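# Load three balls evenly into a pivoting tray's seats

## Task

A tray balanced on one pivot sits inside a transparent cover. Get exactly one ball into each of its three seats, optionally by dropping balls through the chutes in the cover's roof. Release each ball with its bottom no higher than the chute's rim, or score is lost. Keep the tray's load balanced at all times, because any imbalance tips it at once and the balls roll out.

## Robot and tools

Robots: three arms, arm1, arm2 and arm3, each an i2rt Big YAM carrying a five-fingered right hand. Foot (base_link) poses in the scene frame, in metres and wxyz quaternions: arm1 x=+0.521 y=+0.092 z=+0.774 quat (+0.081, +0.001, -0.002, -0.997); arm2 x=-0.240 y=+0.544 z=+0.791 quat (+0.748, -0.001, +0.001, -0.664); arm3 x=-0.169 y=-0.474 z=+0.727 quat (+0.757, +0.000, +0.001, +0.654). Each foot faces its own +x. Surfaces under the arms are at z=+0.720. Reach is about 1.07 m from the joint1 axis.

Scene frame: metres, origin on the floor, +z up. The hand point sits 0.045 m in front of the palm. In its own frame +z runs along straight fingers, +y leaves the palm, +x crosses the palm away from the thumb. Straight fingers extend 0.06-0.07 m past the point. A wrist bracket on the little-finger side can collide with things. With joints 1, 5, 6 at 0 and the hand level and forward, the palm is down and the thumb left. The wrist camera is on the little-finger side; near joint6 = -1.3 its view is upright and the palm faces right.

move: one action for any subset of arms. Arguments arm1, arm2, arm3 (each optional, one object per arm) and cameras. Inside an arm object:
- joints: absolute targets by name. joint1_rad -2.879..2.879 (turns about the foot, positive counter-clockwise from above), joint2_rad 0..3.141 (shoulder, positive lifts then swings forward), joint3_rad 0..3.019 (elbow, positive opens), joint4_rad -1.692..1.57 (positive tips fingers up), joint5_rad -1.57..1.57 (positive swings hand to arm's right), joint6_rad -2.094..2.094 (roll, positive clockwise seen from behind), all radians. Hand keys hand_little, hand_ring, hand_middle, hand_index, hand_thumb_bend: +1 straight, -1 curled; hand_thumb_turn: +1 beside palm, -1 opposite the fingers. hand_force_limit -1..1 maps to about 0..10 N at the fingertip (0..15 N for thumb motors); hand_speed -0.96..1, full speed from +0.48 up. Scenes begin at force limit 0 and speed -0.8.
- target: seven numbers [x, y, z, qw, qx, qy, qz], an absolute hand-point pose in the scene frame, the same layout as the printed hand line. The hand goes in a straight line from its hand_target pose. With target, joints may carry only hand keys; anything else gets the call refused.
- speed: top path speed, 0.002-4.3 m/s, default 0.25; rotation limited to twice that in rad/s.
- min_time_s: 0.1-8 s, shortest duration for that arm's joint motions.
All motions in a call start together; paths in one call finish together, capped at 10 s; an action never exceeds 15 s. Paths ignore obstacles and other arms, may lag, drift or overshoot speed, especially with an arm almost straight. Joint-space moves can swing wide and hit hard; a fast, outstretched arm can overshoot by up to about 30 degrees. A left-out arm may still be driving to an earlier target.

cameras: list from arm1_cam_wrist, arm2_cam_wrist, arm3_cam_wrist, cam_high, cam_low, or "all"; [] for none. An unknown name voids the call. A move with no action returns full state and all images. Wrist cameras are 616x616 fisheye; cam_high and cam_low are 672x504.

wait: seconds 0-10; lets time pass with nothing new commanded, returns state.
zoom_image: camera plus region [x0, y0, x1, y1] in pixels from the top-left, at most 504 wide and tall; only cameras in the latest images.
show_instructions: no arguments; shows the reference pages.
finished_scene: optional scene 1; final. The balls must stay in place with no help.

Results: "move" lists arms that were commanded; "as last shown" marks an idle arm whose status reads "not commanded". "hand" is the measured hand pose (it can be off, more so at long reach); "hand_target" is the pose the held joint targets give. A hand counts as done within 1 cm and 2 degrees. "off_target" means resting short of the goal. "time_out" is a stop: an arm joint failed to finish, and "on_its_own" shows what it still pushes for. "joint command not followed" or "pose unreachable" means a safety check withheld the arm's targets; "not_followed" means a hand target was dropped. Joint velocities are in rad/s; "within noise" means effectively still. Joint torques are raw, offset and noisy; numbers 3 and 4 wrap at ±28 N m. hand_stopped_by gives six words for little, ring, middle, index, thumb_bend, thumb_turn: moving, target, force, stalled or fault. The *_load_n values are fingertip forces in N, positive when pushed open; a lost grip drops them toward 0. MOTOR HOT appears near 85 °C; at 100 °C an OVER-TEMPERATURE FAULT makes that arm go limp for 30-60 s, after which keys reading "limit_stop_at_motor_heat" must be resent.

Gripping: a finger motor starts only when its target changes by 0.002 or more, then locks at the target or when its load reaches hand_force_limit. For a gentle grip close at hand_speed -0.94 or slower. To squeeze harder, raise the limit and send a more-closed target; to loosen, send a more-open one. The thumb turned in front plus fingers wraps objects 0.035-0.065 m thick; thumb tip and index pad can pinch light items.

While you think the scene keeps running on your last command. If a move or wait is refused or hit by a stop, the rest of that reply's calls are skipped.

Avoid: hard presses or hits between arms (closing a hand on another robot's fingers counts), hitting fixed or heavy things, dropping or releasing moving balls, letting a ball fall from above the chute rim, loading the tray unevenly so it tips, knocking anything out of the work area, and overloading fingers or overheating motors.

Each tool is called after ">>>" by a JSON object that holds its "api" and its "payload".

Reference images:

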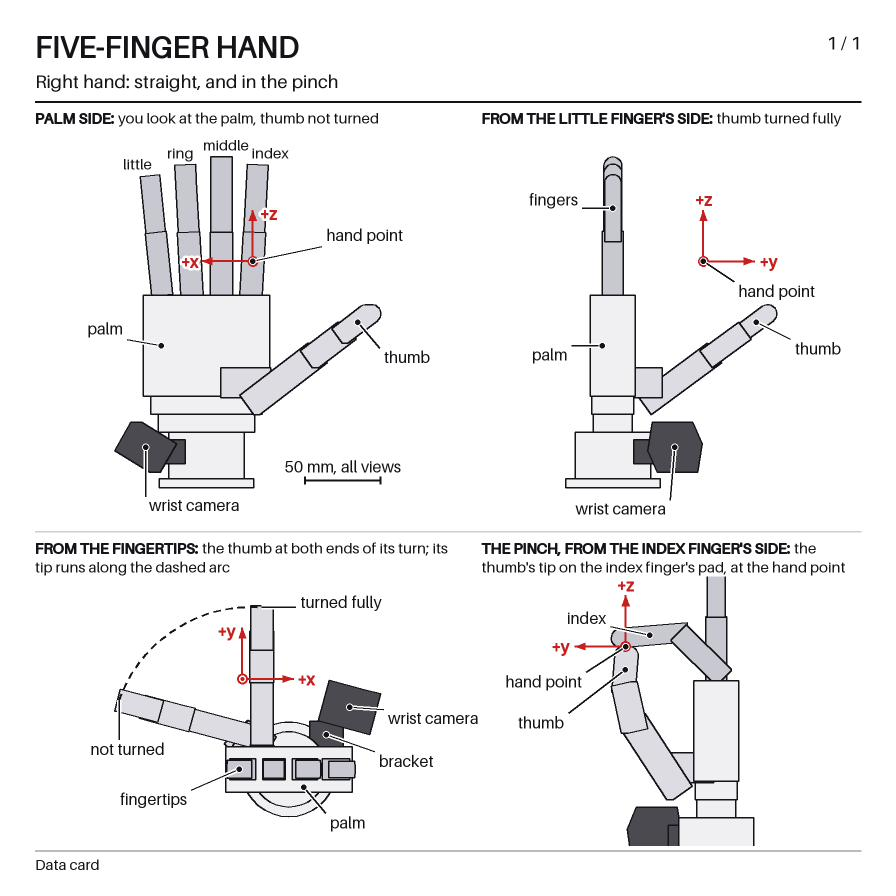

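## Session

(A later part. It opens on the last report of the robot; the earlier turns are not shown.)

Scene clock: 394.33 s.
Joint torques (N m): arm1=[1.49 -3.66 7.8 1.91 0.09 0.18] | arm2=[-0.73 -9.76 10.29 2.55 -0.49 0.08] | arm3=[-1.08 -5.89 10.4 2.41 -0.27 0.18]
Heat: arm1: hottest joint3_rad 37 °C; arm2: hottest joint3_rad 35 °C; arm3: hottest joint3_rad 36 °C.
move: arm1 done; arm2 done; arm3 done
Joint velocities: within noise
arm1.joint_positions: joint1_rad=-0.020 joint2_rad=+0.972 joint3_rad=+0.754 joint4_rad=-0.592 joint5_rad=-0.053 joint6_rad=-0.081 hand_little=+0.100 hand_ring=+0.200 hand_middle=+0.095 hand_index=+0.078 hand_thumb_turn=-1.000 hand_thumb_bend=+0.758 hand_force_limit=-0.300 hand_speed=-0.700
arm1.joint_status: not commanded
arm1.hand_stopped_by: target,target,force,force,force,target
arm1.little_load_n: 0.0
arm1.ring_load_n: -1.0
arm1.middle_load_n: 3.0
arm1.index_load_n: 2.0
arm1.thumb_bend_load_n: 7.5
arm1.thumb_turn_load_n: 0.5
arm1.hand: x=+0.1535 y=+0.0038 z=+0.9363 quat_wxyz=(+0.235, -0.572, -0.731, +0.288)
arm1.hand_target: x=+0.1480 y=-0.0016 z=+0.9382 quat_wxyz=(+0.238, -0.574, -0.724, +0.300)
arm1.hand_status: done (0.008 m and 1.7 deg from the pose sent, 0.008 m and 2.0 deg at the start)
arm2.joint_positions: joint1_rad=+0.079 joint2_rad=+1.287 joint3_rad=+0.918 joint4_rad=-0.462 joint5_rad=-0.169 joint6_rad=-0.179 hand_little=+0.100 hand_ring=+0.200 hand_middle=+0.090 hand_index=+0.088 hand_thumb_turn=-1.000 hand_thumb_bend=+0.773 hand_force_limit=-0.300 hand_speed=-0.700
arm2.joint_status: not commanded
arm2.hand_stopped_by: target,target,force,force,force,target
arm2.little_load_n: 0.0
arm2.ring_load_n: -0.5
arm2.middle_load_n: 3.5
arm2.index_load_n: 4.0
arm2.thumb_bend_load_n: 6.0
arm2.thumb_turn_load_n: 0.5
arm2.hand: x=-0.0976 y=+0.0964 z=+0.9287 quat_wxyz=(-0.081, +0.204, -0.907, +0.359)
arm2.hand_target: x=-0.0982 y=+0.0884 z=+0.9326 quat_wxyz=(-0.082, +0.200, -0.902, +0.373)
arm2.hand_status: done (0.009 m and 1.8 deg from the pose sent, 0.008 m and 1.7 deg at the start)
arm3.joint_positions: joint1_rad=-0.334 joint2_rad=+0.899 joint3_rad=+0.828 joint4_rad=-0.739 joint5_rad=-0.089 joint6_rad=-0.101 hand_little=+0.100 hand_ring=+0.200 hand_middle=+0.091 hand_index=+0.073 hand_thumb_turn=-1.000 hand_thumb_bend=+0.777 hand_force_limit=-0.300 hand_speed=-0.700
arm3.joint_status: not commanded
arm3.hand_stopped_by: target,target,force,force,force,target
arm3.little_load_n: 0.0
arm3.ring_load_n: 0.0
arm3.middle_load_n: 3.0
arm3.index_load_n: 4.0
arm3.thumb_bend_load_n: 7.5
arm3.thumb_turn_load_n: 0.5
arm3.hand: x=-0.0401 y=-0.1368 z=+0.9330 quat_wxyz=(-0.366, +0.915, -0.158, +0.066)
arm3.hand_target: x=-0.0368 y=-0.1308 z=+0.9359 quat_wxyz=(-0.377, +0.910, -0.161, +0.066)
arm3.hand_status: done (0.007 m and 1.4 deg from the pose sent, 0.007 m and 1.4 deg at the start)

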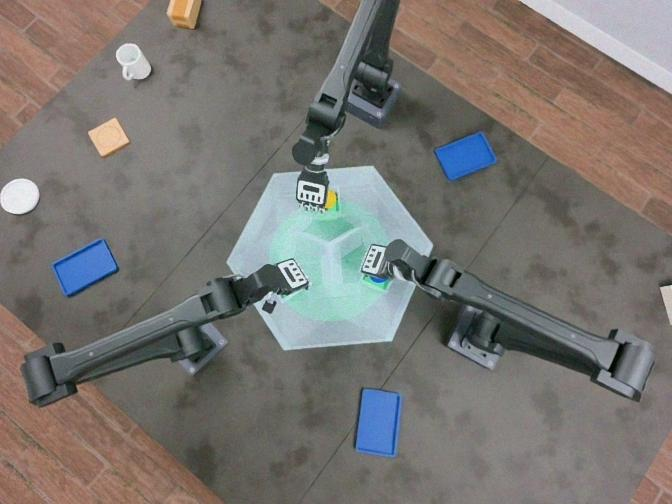

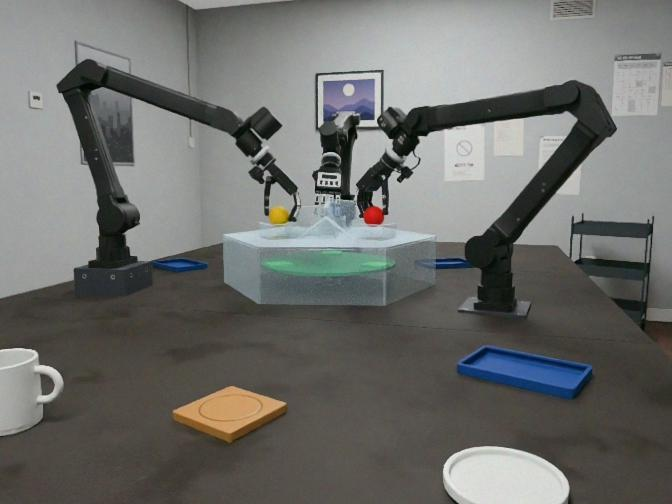

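>>> {"api": "move", "payload": {"arm1": {"target": [0.150, -0.002, 0.958, 0.2826, -0.5547, -0.6973, 0.3553], "speed": 0.08}, "cameras": ["arm1_cam_wrist", "cam_high", "cam_low"]}}

>>> {"api": "zoom_image", "payload": {"camera": "cam_low", "region": [310, 200, 350, 230]}}

>>> {"api": "zoom_image", "payload": {"camera": "cam_high", "region": [355, 250, 405, 300]}}

>>> {"api": "zoom_image", "payload": {"camera": "arm1_cam_wrist", "region": [260, 200, 440, 380]}}

Scene clock: 418.73 s.
Joint torques (N m): arm1=[1.08 -4.13 9.11 2.1 -0.17 0.18] | arm2=[-0.79 -9.64 10.29 2.54 -0.48 0.09] | arm3=[-1.08 -5.89 10.39 2.41 -0.27 0.18]
Heat: arm1: hottest joint3_rad 35 °C; arm2: hottest joint2_rad 34 °C; arm3: hottest joint3_rad 35 °C.
move: arm1 off_target
Joint velocities: within noise
arm1.joint_positions: joint1_rad=-0.020 joint2_rad=+0.878 joint3_rad=+0.661 joint4_rad=-0.477 joint5_rad=-0.058 joint6_rad=-0.073 hand_little=+0.100 hand_ring=+0.200 hand_middle=+0.095 hand_index=+0.078 hand_thumb_turn=-1.000 hand_thumb_bend=+0.758 hand_force_limit=-0.300 hand_speed=-0.700
arm1.joint_status: not commanded
arm1.hand_stopped_by: target,target,force,force,force,target
arm1.little_load_n: 0.5
arm1.ring_load_n: 0.0
arm1.middle_load_n: 5.0
arm1.index_load_n: 3.5
arm1.thumb_bend_load_n: 6.0
arm1.thumb_turn_load_n: 0.5
arm1.hand: x=+0.1595 y=+0.0033 z=+0.9378 quat_wxyz=(+0.268, -0.559, -0.712, +0.329)
arm1.hand_target: x=+0.1502 y=-0.0016 z=+0.9577 quat_wxyz=(+0.283, -0.555, -0.697, +0.355)
arm1.hand_status: off_target (0.023 m and 3.9 deg from the pose sent, 0.023 m and 10.4 deg at the start)
arm2, arm3: as last shown
arm2.ring_load_n: 0.0
arm2.middle_load_n: 3.0
arm2.thumb_bend_load_n: 6.5
arm3.thumb_turn_load_n: 0.0

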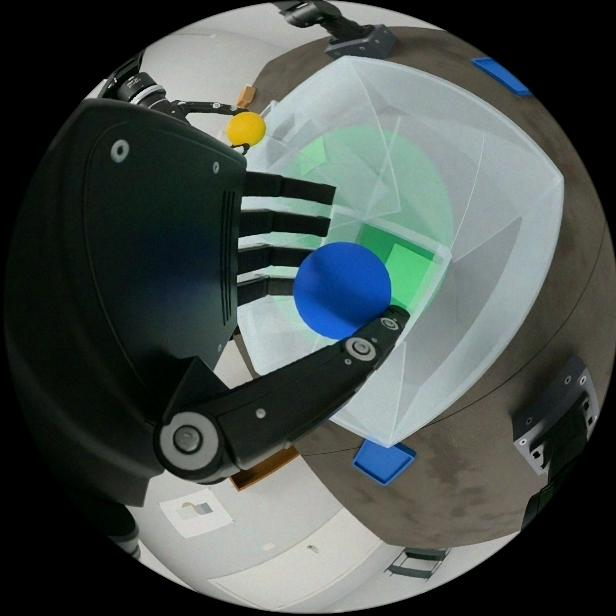

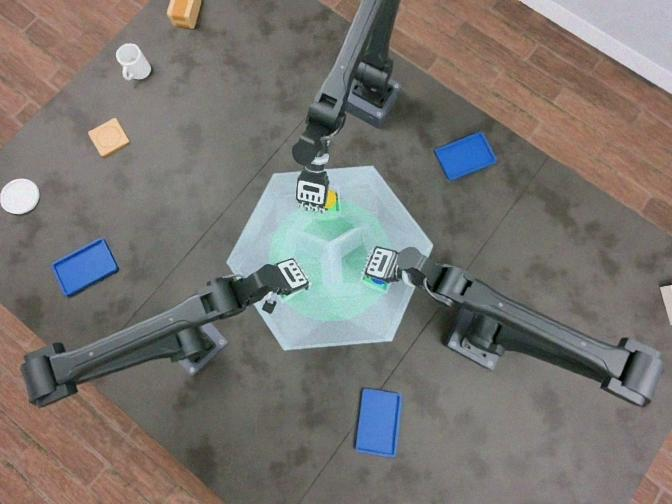

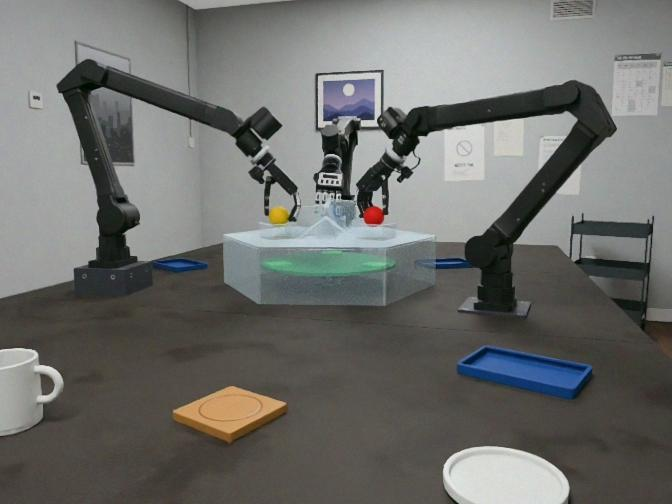

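Scaled by 12.600 from the camera's image (finer frame: 960x720).

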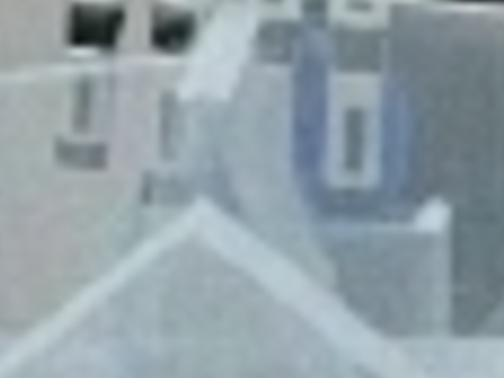

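Scaled by 10.080 from the camera's image (finer frame: 960x720).

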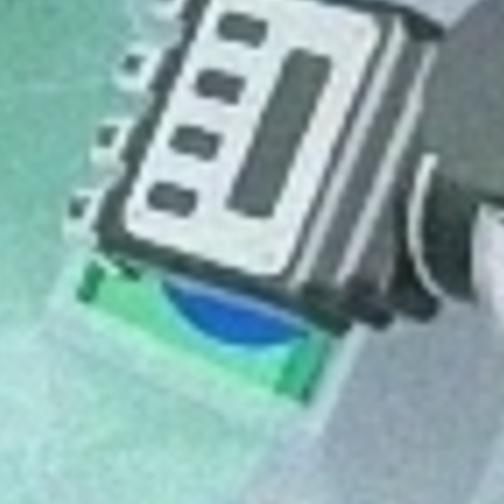

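Scaled by 2.800 from the camera's image (finer frame: 880x880).

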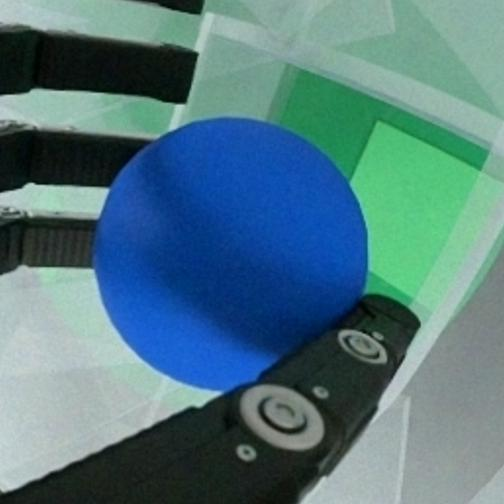

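>>> {"api": "move", "payload": {"arm1": {"target": [0.152, -0.002, 0.936, 0.2826, -0.5547, -0.6973, 0.3553], "speed": 0.05}, "cameras": ["arm1_cam_wrist", "cam_high", "cam_low"]}}

>>> {"api": "zoom_image", "payload": {"camera": "cam_low", "region": [310, 200, 350, 230]}}

>>> {"api": "zoom_image", "payload": {"camera": "cam_high", "region": [355, 250, 405, 300]}}

Scene clock: 424.03 s.
Joint torques (N m): arm1=[1.2 -2.49 8.03 2.03 -0.13 0.19] | arm2=[-0.79 -9.82 10.28 2.58 -0.48 0.09] | arm3=[-1.03 -5.95 10.4 2.43 -0.27 0.19]
Heat: arm1: hottest joint3_rad 35 °C; arm2: hottest joint2_rad 34 °C; arm3: hottest joint3_rad 35 °C.
move: arm1 done
Joint velocities: within noise
arm1.joint_positions: joint1_rad=-0.020 joint2_rad=+0.866 joint3_rad=+0.622 joint4_rad=-0.410 joint5_rad=-0.060 joint6_rad=-0.073 hand_little=+0.100 hand_ring=+0.200 hand_middle=+0.095 hand_index=+0.078 hand_thumb_turn=-1.000 hand_thumb_bend=+0.758 hand_force_limit=-0.300 hand_speed=-0.700
arm1.joint_status: not commanded
arm1.hand_stopped_by: target,target,force,force,force,target
arm1.little_load_n: 0.0
arm1.ring_load_n: -2.5
arm1.middle_load_n: 3.5
arm1.index_load_n: 2.5
arm1.thumb_bend_load_n: 7.0
arm1.thumb_turn_load_n: 0.5
arm1.hand: x=+0.1571 y=+0.0027 z=+0.9328 quat_wxyz=(+0.281, -0.552, -0.706, +0.343)
arm1.hand_target: x=+0.1517 y=-0.0019 z=+0.9367 quat_wxyz=(+0.283, -0.554, -0.697, +0.356)
arm1.hand_status: done (0.008 m and 1.8 deg from the pose sent, 0.009 m and 3.9 deg at the start)
arm2, arm3: as last shown
arm3.thumb_bend_load_n: 7.0
arm3.thumb_turn_load_n: 0.5

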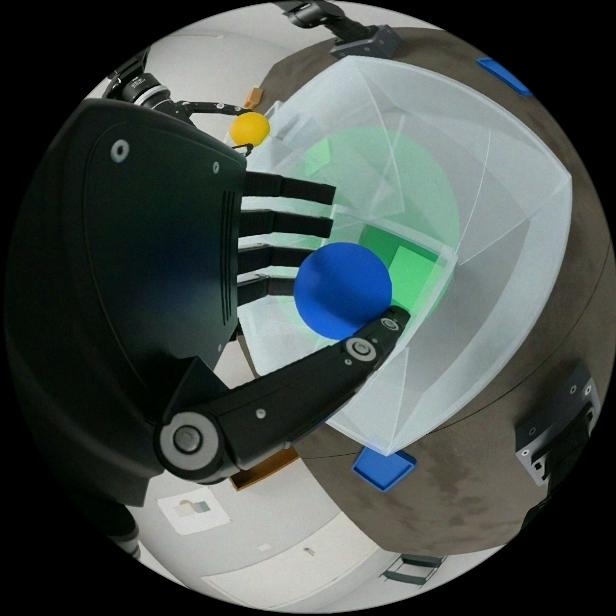

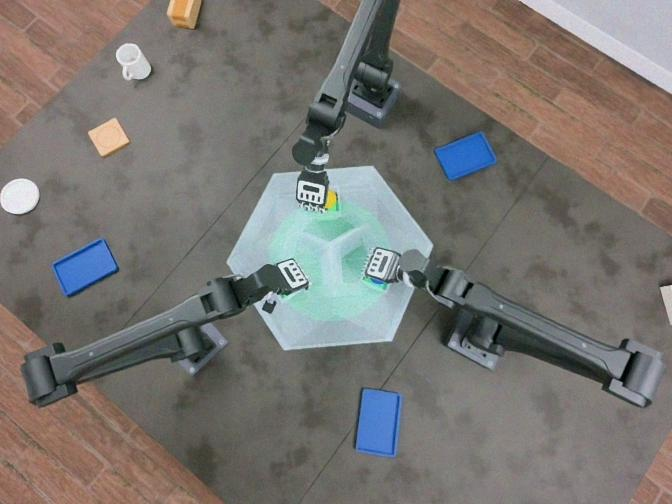

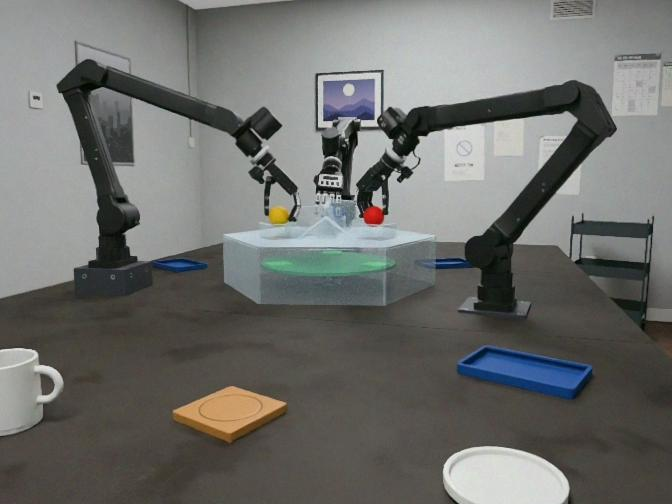

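Scaled by 12.600 from the camera's image (finer frame: 960x720).

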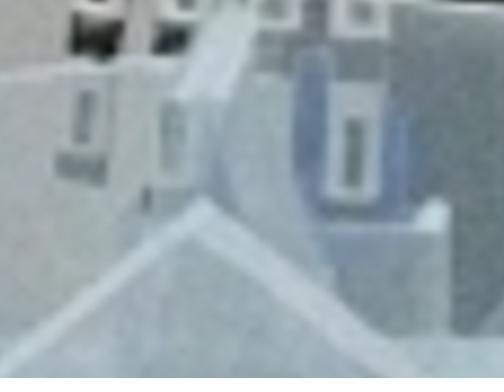

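Scaled by 10.080 from the camera's image (finer frame: 960x720).

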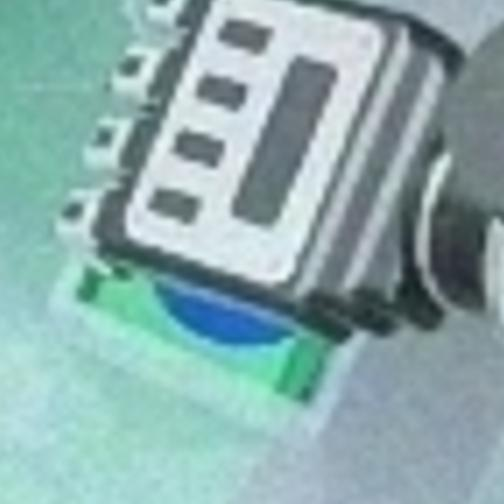

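>>> {"api": "move", "payload": {"arm1": {"target": [0.152, -0.002, 0.947, 0.2826, -0.5547, -0.6973, 0.3553], "speed": 0.05}, "cameras": ["arm1_cam_wrist", "cam_high", "cam_low"]}}

>>> {"api": "zoom_image", "payload": {"camera": "cam_low", "region": [310, 200, 350, 230]}}

>>> {"api": "zoom_image", "payload": {"camera": "cam_high", "region": [355, 250, 405, 300]}}

Scene clock: 433.17 s.
Joint torques (N m): arm1=[1.26 -2.84 9.94 0.81 -0.14 0.18] | arm2=[-0.85 -9.7 10.29 2.51 -0.49 0.08] | arm3=[-1.03 -5.89 10.41 2.43 -0.26 0.18]
Heat: arm1: hottest joint3_rad 36 °C; arm2: hottest joint2_rad 34 °C; arm3: hottest joint3_rad 35 °C.
move: arm1 off_target
Joint velocities: within noise
arm1.joint_positions: joint1_rad=-0.020 joint2_rad=+0.866 joint3_rad=+0.622 joint4_rad=-0.410 joint5_rad=-0.060 joint6_rad=-0.073 hand_little=+0.100 hand_ring=+0.200 hand_middle=+0.095 hand_index=+0.078 hand_thumb_turn=-1.000 hand_thumb_bend=+0.758 hand_force_limit=-0.300 hand_speed=-0.700
arm1.joint_status: not commanded
arm1.hand_stopped_by: target,target,force,force,force,target
arm1.little_load_n: 0.0
arm1.ring_load_n: -2.0
arm1.middle_load_n: 4.0
arm1.index_load_n: 2.5
arm1.thumb_bend_load_n: 7.0
arm1.thumb_turn_load_n: 0.5
arm1.hand: x=+0.1571 y=+0.0027 z=+0.9328 quat_wxyz=(+0.281, -0.552, -0.706, +0.343)
arm1.hand_target: x=+0.1519 y=-0.0019 z=+0.9464 quat_wxyz=(+0.282, -0.555, -0.698, +0.355)
arm1.hand_status: off_target (0.016 m and 1.8 deg from the pose sent, 0.016 m and 1.8 deg at the start)
arm2, arm3: as last shown
arm2.index_load_n: 4.5

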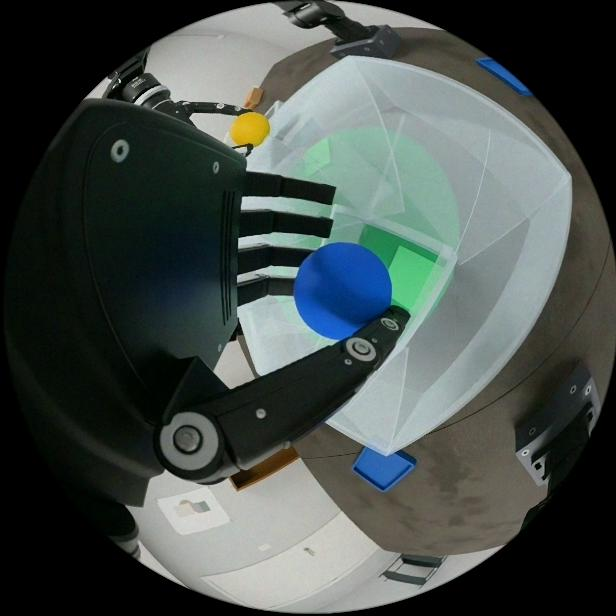

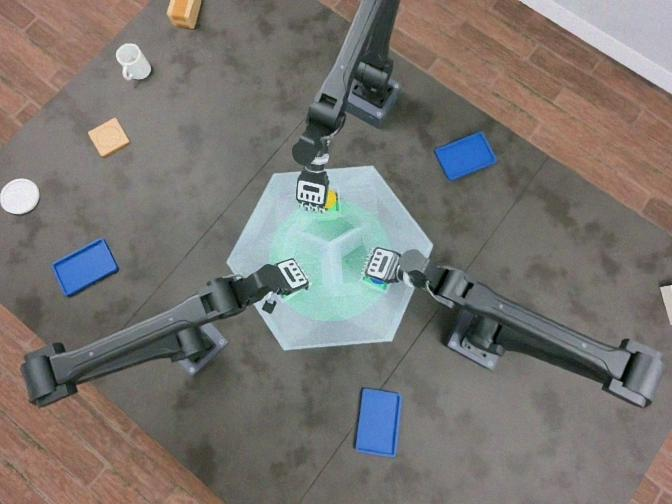

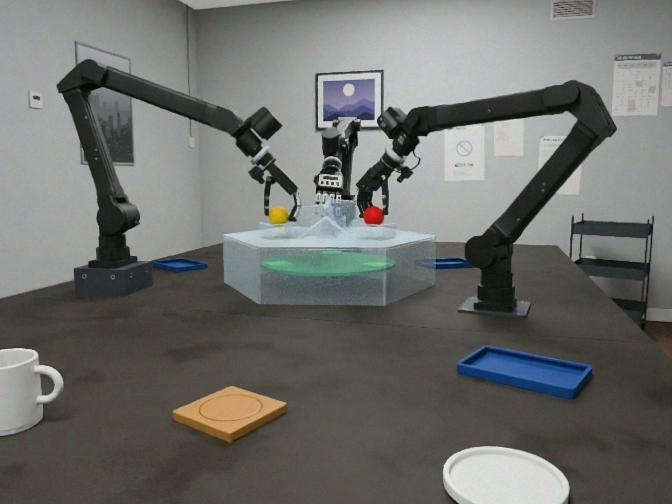

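Scaled by 12.600 from the camera's image (finer frame: 960x720).

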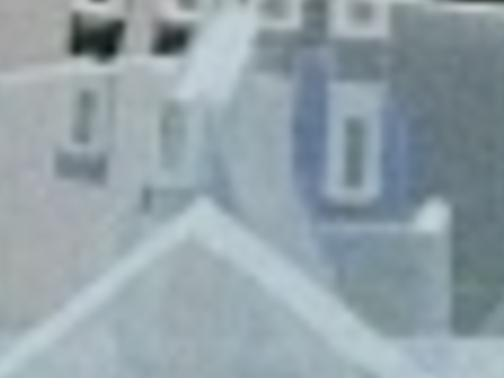

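Scaled by 10.080 from the camera's image (finer frame: 960x720).

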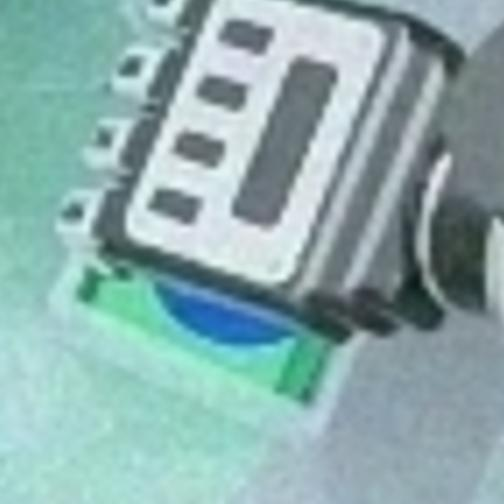

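>>> {"api": "move", "payload": {"arm1": {"target": [0.152, -0.002, 0.955, 0.2826, -0.5547, -0.6973, 0.3553], "speed": 0.05}, "cameras": ["cam_high", "cam_low"]}}

>>> {"api": "zoom_image", "payload": {"camera": "cam_low", "region": [310, 200, 350, 230]}}

>>> {"api": "zoom_image", "payload": {"camera": "cam_high", "region": [355, 250, 405, 300]}}

Scene clock: 435.60 s.
Joint torques (N m): arm1=[1.08 -3.25 11.3 0.25 -0.14 0.19] | arm2=[-0.85 -9.76 10.28 2.52 -0.48 0.08] | arm3=[-1.14 -5.83 10.4 2.43 -0.27 0.18]
Heat: arm1: hottest joint3_rad 36 °C; arm2: hottest joint2_rad 34 °C; arm3: hottest joint3_rad 35 °C.
move: arm1 off_target
Joint velocities: within noise
arm1.joint_positions: joint1_rad=-0.020 joint2_rad=+0.863 joint3_rad=+0.622 joint4_rad=-0.416 joint5_rad=-0.060 joint6_rad=-0.073 hand_little=+0.100 hand_ring=+0.200 hand_middle=+0.095 hand_index=+0.078 hand_thumb_turn=-1.000 hand_thumb_bend=+0.758 hand_force_limit=-0.300 hand_speed=-0.700
arm1.joint_status: not commanded
arm1.hand_stopped_by: target,target,force,force,force,target
arm1.little_load_n: 0.0
arm1.ring_load_n: 0.0
arm1.middle_load_n: 5.0
arm1.index_load_n: 3.5
arm1.thumb_bend_load_n: 6.0
arm1.thumb_turn_load_n: 0.5
arm1.hand: x=+0.1585 y=+0.0029 z=+0.9328 quat_wxyz=(+0.280, -0.553, -0.707, +0.342)
arm1.hand_target: x=+0.1519 y=-0.0019 z=+0.9547 quat_wxyz=(+0.283, -0.554, -0.697, +0.356)
arm1.hand_status: off_target (0.024 m and 1.9 deg from the pose sent, 0.023 m and 1.8 deg at the start)
arm2, arm3: as last shown
arm2.middle_load_n: 3.5
arm2.index_load_n: 4.0
arm2.thumb_bend_load_n: 6.0
arm2.thumb_turn_load_n: 0.0
arm3.little_load_n: 0.5

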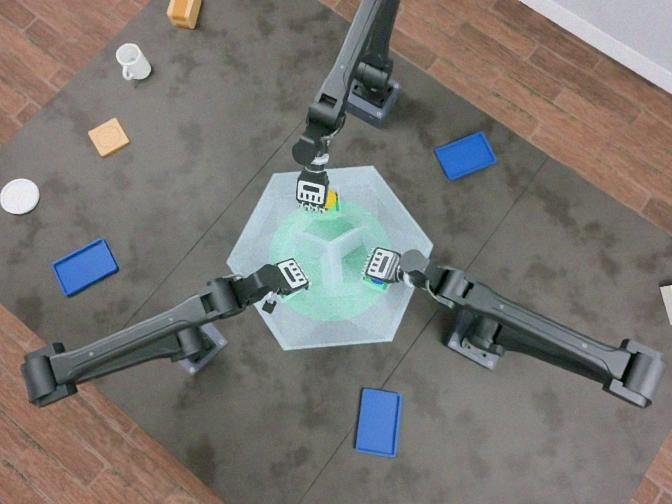

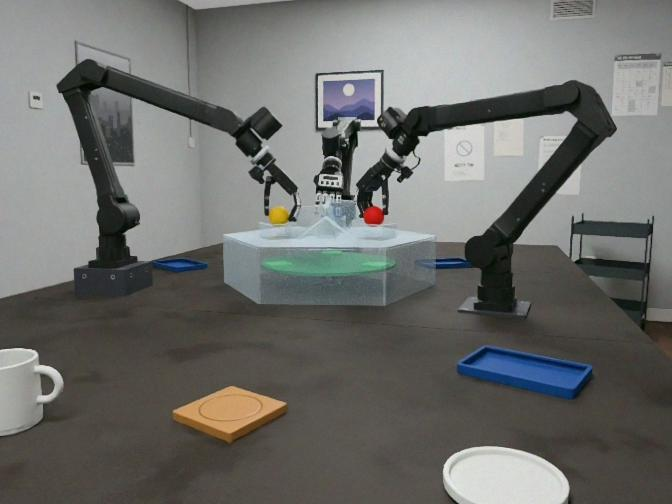

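Scaled by 12.600 from the camera's image (finer frame: 960x720).

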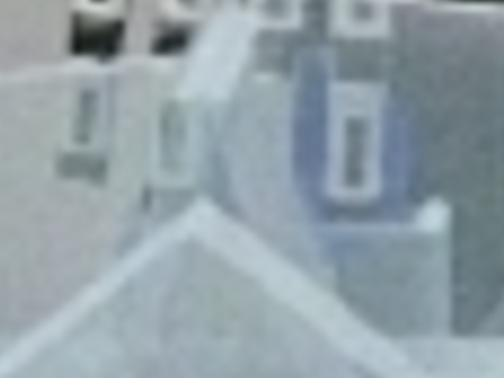

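Scaled by 10.080 from the camera's image (finer frame: 960x720).

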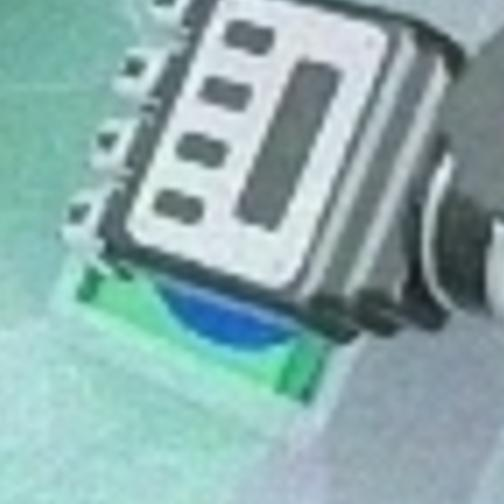

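>>> {"api": "move", "payload": {"arm1": {"joints": {"hand_index": 0.3, "hand_middle": 0.32, "hand_thumb_bend": 1.0, "hand_speed": 1.0}}, "arm2": {"joints": {"hand_index": 0.3, "hand_middle": 0.32, "hand_thumb_bend": 1.0, "hand_speed": 1.0}}, "arm3": {"joints": {"hand_index": 0.3, "hand_middle": 0.32, "hand_thumb_bend": 1.0, "hand_speed": 1.0}}, "cameras": ["all"]}}

>>> {"api": "zoom_image", "payload": {"camera": "cam_low", "region": [210, 180, 450, 320]}}

>>> {"api": "zoom_image", "payload": {"camera": "cam_high", "region": [210, 140, 450, 370]}}

Scene clock: 441.27 s.
Joint torques (N m): arm1=[1.08 -1.38 11.37 1.63 -0.25 0.18] | arm2=[-0.85 -9.88 10.29 2.35 -0.4 0.09] | arm3=[-1.03 -5.89 10.41 2.18 -0.21 0.18]
Heat: arm1: hottest joint3_rad 36 °C; arm2: hottest joint2_rad 34 °C; arm3: hottest joint3_rad 35 °C.
move: arm1 done; arm2 done; arm3 done
Joint velocities: within noise
arm1.joint_positions: joint1_rad=-0.020 joint2_rad=+0.839 joint3_rad=+0.621 joint4_rad=-0.456 joint5_rad=-0.058 joint6_rad=-0.073 hand_little=+0.100 hand_ring=+0.200 hand_middle=+0.318 hand_index=+0.300 hand_thumb_turn=-1.000 hand_thumb_bend=+1.000 hand_force_limit=-0.300 hand_speed=+1.000
arm1.joint_status: all done
arm1.hand_stopped_by: target,target,target,target,target,target
arm1.little_load_n: 0.0
arm1.ring_load_n: 0.0
arm1.middle_load_n: -11.0
arm1.index_load_n: -3.5
arm1.thumb_bend_load_n: 0.0
arm1.thumb_turn_load_n: 0.5
arm1.hand: x=+0.1680 y=+0.0045 z=+0.9336 quat_wxyz=(+0.275, -0.556, -0.709, +0.336)
arm1.hand_target: x=+0.1526 y=-0.0019 z=+0.9539 quat_wxyz=(+0.282, -0.555, -0.698, +0.355)
arm1.hand_status: not commanded
arm2.joint_positions: joint1_rad=+0.079 joint2_rad=+1.287 joint3_rad=+0.918 joint4_rad=-0.456 joint5_rad=-0.172 joint6_rad=-0.179 hand_little=+0.100 hand_ring=+0.200 hand_middle=+0.320 hand_index=+0.300 hand_thumb_turn=-1.000 hand_thumb_bend=+1.000 hand_force_limit=-0.300 hand_speed=+1.000
arm2.joint_status: all done
arm2.hand_stopped_by: target,target,target,target,target,target
arm2.little_load_n: 0.0
arm2.ring_load_n: 0.0
arm2.middle_load_n: 0.0
arm2.index_load_n: 0.0
arm2.thumb_bend_load_n: -0.5
arm2.thumb_turn_load_n: 0.0
arm2.hand: x=-0.0967 y=+0.0952 z=+0.9296 quat_wxyz=(-0.082, +0.205, -0.906, +0.362)
arm2.hand_target: x=-0.0980 y=+0.0885 z=+0.9327 quat_wxyz=(-0.083, +0.200, -0.902, +0.373)
arm2.hand_status: not commanded
arm3.joint_positions: joint1_rad=-0.334 joint2_rad=+0.899 joint3_rad=+0.828 joint4_rad=-0.733 joint5_rad=-0.090 joint6_rad=-0.101 hand_little=+0.100 hand_ring=+0.200 hand_middle=+0.320 hand_index=+0.300 hand_thumb_turn=-1.000 hand_thumb_bend=+1.000 hand_force_limit=-0.300 hand_speed=+1.000
arm3.joint_status: all done
arm3.hand_stopped_by: target,target,target,target,target,target
arm3.little_load_n: 0.0
arm3.ring_load_n: 0.0
arm3.middle_load_n: 0.0
arm3.index_load_n: 0.0
arm3.thumb_bend_load_n: -0.5
arm3.thumb_turn_load_n: 0.0
arm3.hand: x=-0.0397 y=-0.1354 z=+0.9339 quat_wxyz=(-0.369, +0.914, -0.158, +0.066)
arm3.hand_target: x=-0.0369 y=-0.1309 z=+0.9358 quat_wxyz=(-0.377, +0.910, -0.161, +0.066)
arm3.hand_status: not commanded
pictures: arm1_cam_wrist, arm2_cam_wrist, arm3_cam_wrist, cam_high, cam_low

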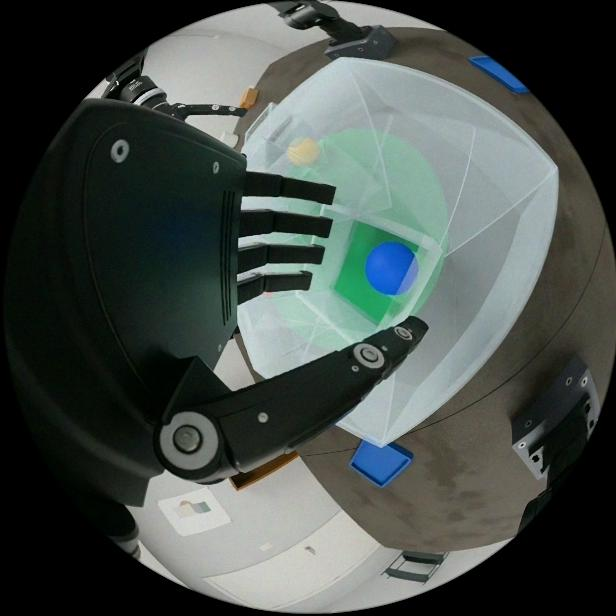

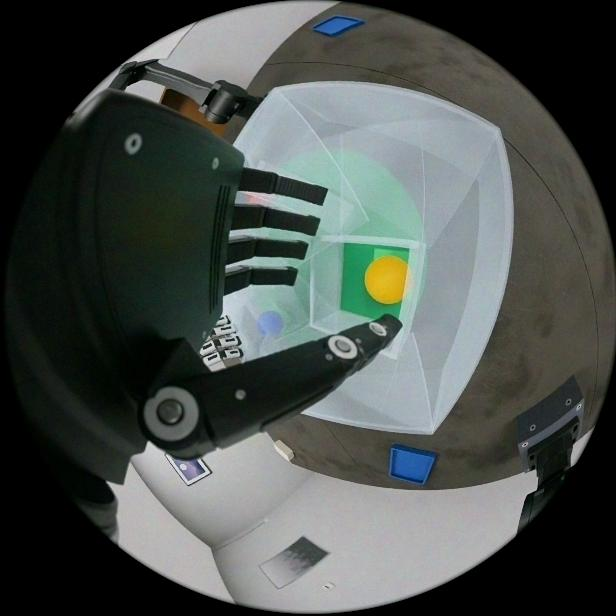

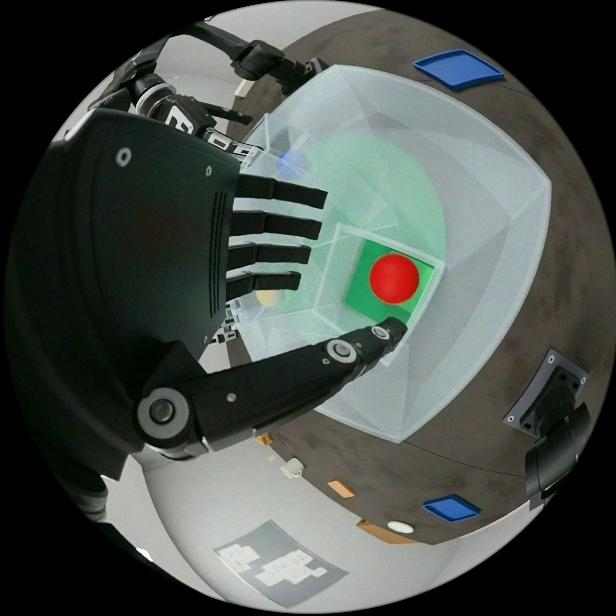

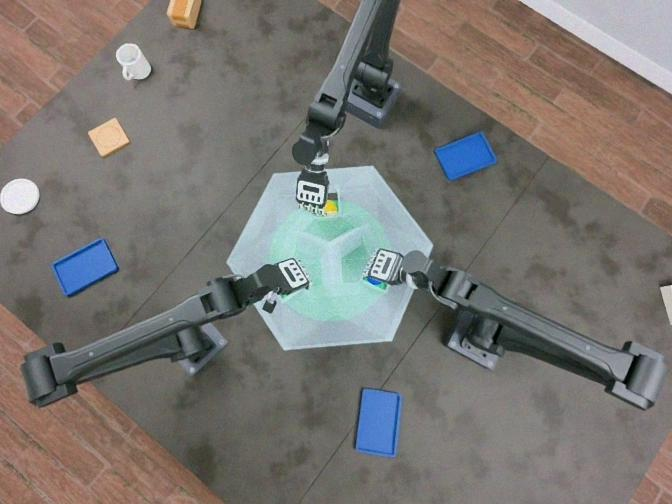

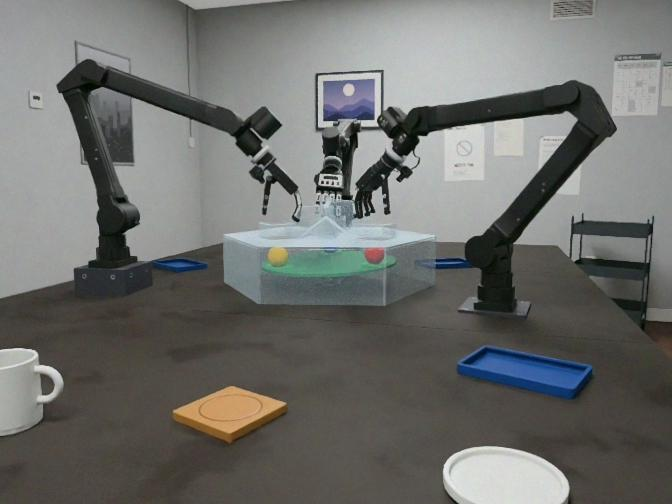

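Scaled by 2.100 from the camera's image (finer frame: 960x720).

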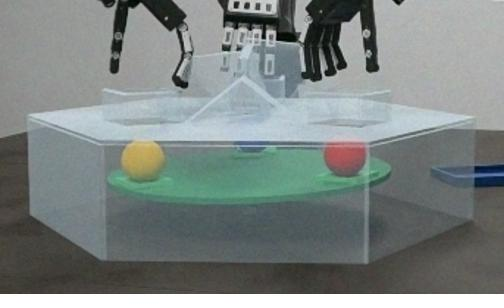

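Scaled by 2.100 from the camera's image (finer frame: 960x720).

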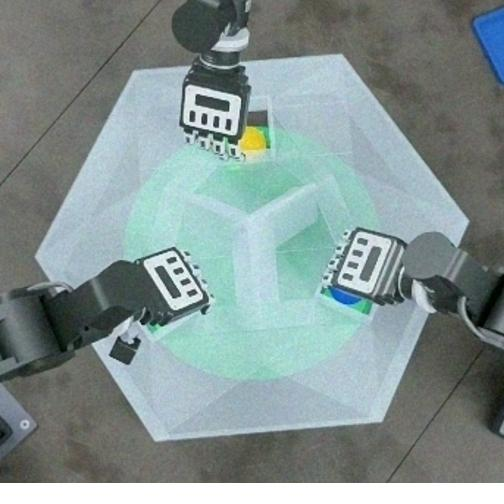

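>>> {"api": "move", "payload": {"arm1": {"joints": {"hand_index": 0.1, "hand_middle": 0.1, "hand_speed": -0.5}}}}

>>> {"api": "move", "payload": {"arm1": {"target": [0.165, 0.002, 1.08, 0.2826, -0.5547, -0.6973, 0.3553], "speed": 0.1}, "arm2": {"target": [-0.097, 0.098, 1.08, 0.0828, -0.2000, 0.9020, -0.3736], "speed": 0.1}, "arm3": {"target": [-0.038, -0.137, 1.08, 0.3769, -0.9099, 0.1604, -0.0665], "speed": 0.1}, "cameras": ["all"]}}

>>> {"api": "zoom_image", "payload": {"camera": "cam_low", "region": [210, 180, 450, 320]}}

>>> {"api": "zoom_image", "payload": {"camera": "cam_high", "region": [210, 140, 450, 370]}}

Scene clock: 444.97 s.
Joint torques (N m): arm1=[1.26 -1.9 11.33 1.57 -0.16 0.18] | arm2=[-0.73 -9.88 10.3 2.32 -0.39 0.09] | arm3=[-1.03 -5.89 10.4 2.17 -0.22 0.18]
Heat: arm1: hottest joint3_rad 37 °C; arm2: hottest joint2_rad 34 °C; arm3: hottest joint3_rad 35 °C.
move: arm1 done
Joint velocities: within noise
arm1.joint_positions: joint1_rad=-0.020 joint2_rad=+0.848 joint3_rad=+0.622 joint4_rad=-0.456 joint5_rad=-0.060 joint6_rad=-0.071 hand_little=+0.100 hand_ring=+0.200 hand_middle=+0.100 hand_index=+0.100 hand_thumb_turn=-1.000 hand_thumb_bend=+1.000 hand_force_limit=-0.300 hand_speed=-0.500
arm1.joint_status: all done
arm1.hand_stopped_by: target,target,target,target,target,target
arm1.little_load_n: 0.0
arm1.ring_load_n: 0.0
arm1.middle_load_n: 0.0
arm1.index_load_n: 0.0
arm1.thumb_bend_load_n: 0.0
arm1.thumb_turn_load_n: 0.0
arm1.hand: x=+0.1674 y=+0.0040 z=+0.9313 quat_wxyz=(+0.272, -0.557, -0.710, +0.334)
arm1.hand_target: x=+0.1522 y=-0.0019 z=+0.9545 quat_wxyz=(+0.282, -0.554, -0.698, +0.355)
arm1.hand_status: not commanded
arm2, arm3: as last shown
arm2.thumb_bend_load_n: 0.0
arm3.thumb_bend_load_n: 0.0
pictures: none

Scene clock: 447.23 s.
Joint torques (N m): arm1=[0.79 -2.9 12.16 0.35 -0.17 0.14] | arm2=[-0.26 -10.11 16.1 0.91 -0.19 0.12] | arm3=[-1.49 -5.36 13.52 0.81 -0.21 0.13]
Heat: arm1: hottest joint3_rad 37 °C; arm2: hottest joint2_rad 34 °C; arm3: hottest joint3_rad 36 °C.
move: arm1 off_target; arm2 off_target; arm3 off_target
Joint velocities: within noise
arm1.joint_positions: joint1_rad=-0.020 joint2_rad=+0.817 joint3_rad=+0.921 joint4_rad=-0.773 joint5_rad=-0.064 joint6_rad=-0.071 hand_little=+0.100 hand_ring=+0.200 hand_middle=+0.100 hand_index=+0.100 hand_thumb_turn=-1.000 hand_thumb_bend=+1.000 hand_force_limit=-0.300 hand_speed=-0.500
arm1.joint_status: not commanded
arm1.hand_stopped_by: target,target,target,target,target,target
arm1.little_load_n: 0.0
arm1.ring_load_n: 0.0
arm1.middle_load_n: 0.0
arm1.index_load_n: 0.0
arm1.thumb_bend_load_n: 0.0
arm1.thumb_turn_load_n: 0.0
arm1.hand: x=+0.1673 y=+0.0036 z=+1.0524 quat_wxyz=(+0.274, -0.554, -0.709, +0.339)
arm1.hand_target: x=+0.1637 y=+0.0018 z=+1.0793 quat_wxyz=(+0.283, -0.555, -0.697, +0.356)
arm1.hand_status: off_target (0.028 m and 2.4 deg from the pose sent, 0.149 m and 3.1 deg at the start)
arm2.joint_positions: joint1_rad=+0.079 joint2_rad=+1.208 joint3_rad=+1.173 joint4_rad=-0.821 joint5_rad=-0.172 joint6_rad=-0.179 hand_little=+0.100 hand_ring=+0.200 hand_middle=+0.320 hand_index=+0.300 hand_thumb_turn=-1.000 hand_thumb_bend=+1.000 hand_force_limit=-0.300 hand_speed=+1.000
arm2.joint_status: not commanded
arm2.hand_stopped_by: target,target,target,target,target,target
arm2.little_load_n: 0.0
arm2.ring_load_n: 0.0
arm2.middle_load_n: 0.0
arm2.index_load_n: 0.0
arm2.thumb_bend_load_n: 0.0
arm2.thumb_turn_load_n: 0.0
arm2.hand: x=-0.0988 y=+0.1072 z=+1.0458 quat_wxyz=(-0.082, +0.204, -0.911, +0.348)
arm2.hand_target: x=-0.0969 y=+0.0973 z=+1.0793 quat_wxyz=(-0.083, +0.200, -0.902, +0.374)
arm2.hand_status: off_target (0.035 m and 3.2 deg from the pose sent, 0.150 m and 1.5 deg at the start)
arm3.joint_positions: joint1_rad=-0.334 joint2_rad=+0.923 joint3_rad=+1.186 joint4_rad=-1.063 joint5_rad=-0.093 joint6_rad=-0.101 hand_little=+0.100 hand_ring=+0.200 hand_middle=+0.320 hand_index=+0.300 hand_thumb_turn=-1.000 hand_thumb_bend=+1.000 hand_force_limit=-0.300 hand_speed=+1.000
arm3.joint_status: not commanded
arm3.hand_stopped_by: target,target,target,target,target,target
arm3.little_load_n: 0.0
arm3.ring_load_n: 0.0
arm3.middle_load_n: 0.0
arm3.index_load_n: 0.0
arm3.thumb_bend_load_n: 0.0
arm3.thumb_turn_load_n: 0.0
arm3.hand: x=-0.0414 y=-0.1376 z=+1.0648 quat_wxyz=(-0.371, +0.913, -0.157, +0.065)
arm3.hand_target: x=-0.0370 y=-0.1356 z=+1.0798 quat_wxyz=(-0.377, +0.910, -0.161, +0.067)
arm3.hand_status: off_target (0.016 m and 0.9 deg from the pose sent, 0.146 m and 1.0 deg at the start)
pictures: arm1_cam_wrist, arm2_cam_wrist, arm3_cam_wrist, cam_high, cam_low

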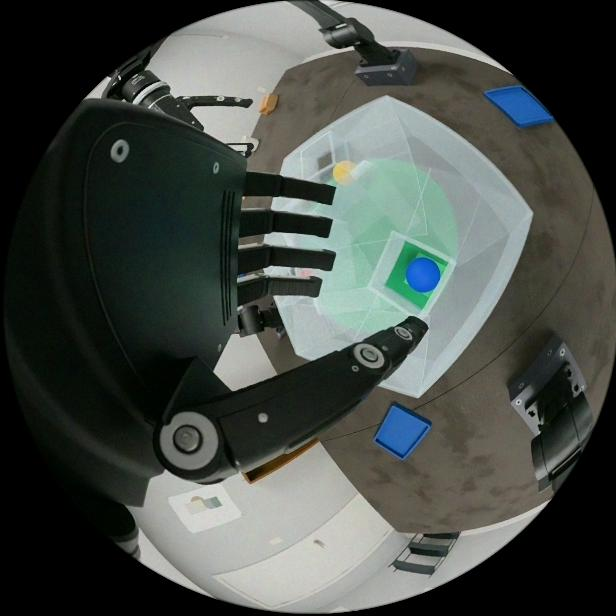

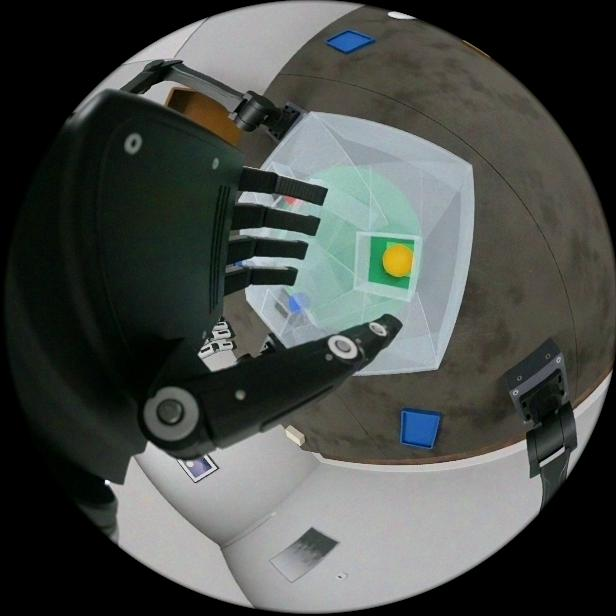

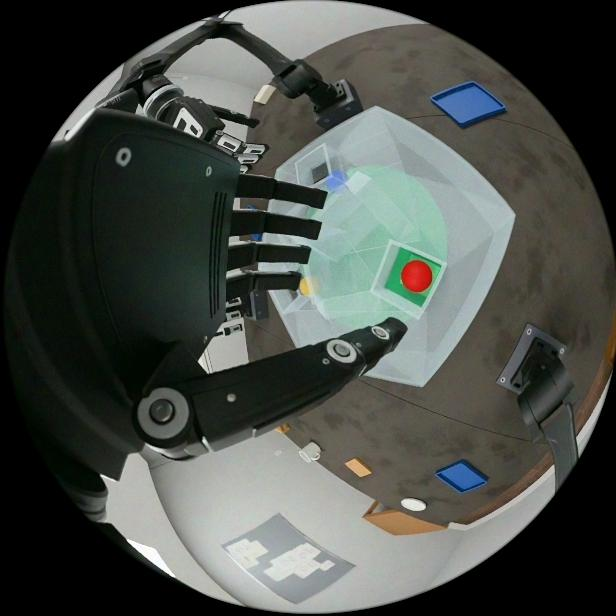

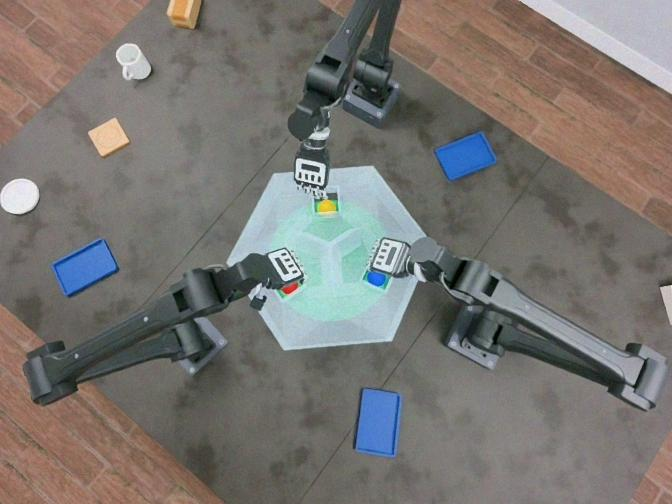

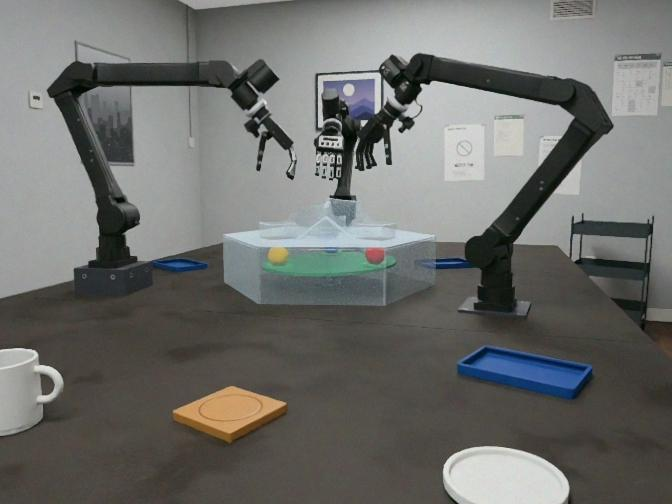

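Scaled by 2.100 from the camera's image (finer frame: 960x720).

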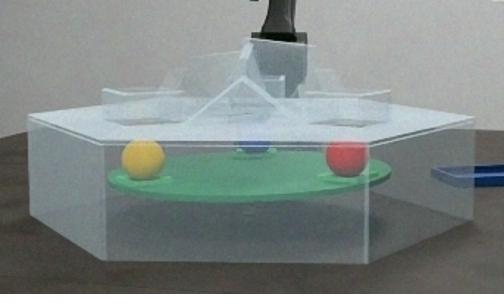

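Scaled by 2.100 from the camera's image (finer frame: 960x720).

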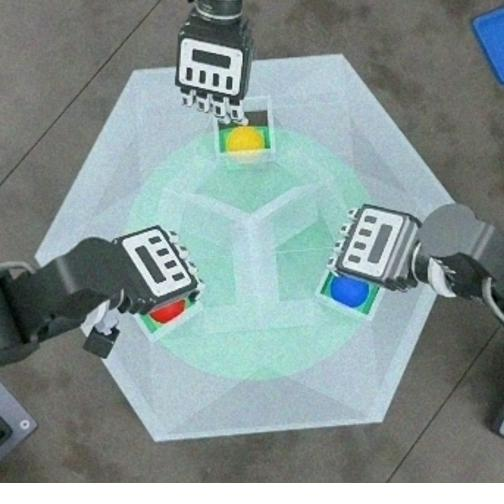

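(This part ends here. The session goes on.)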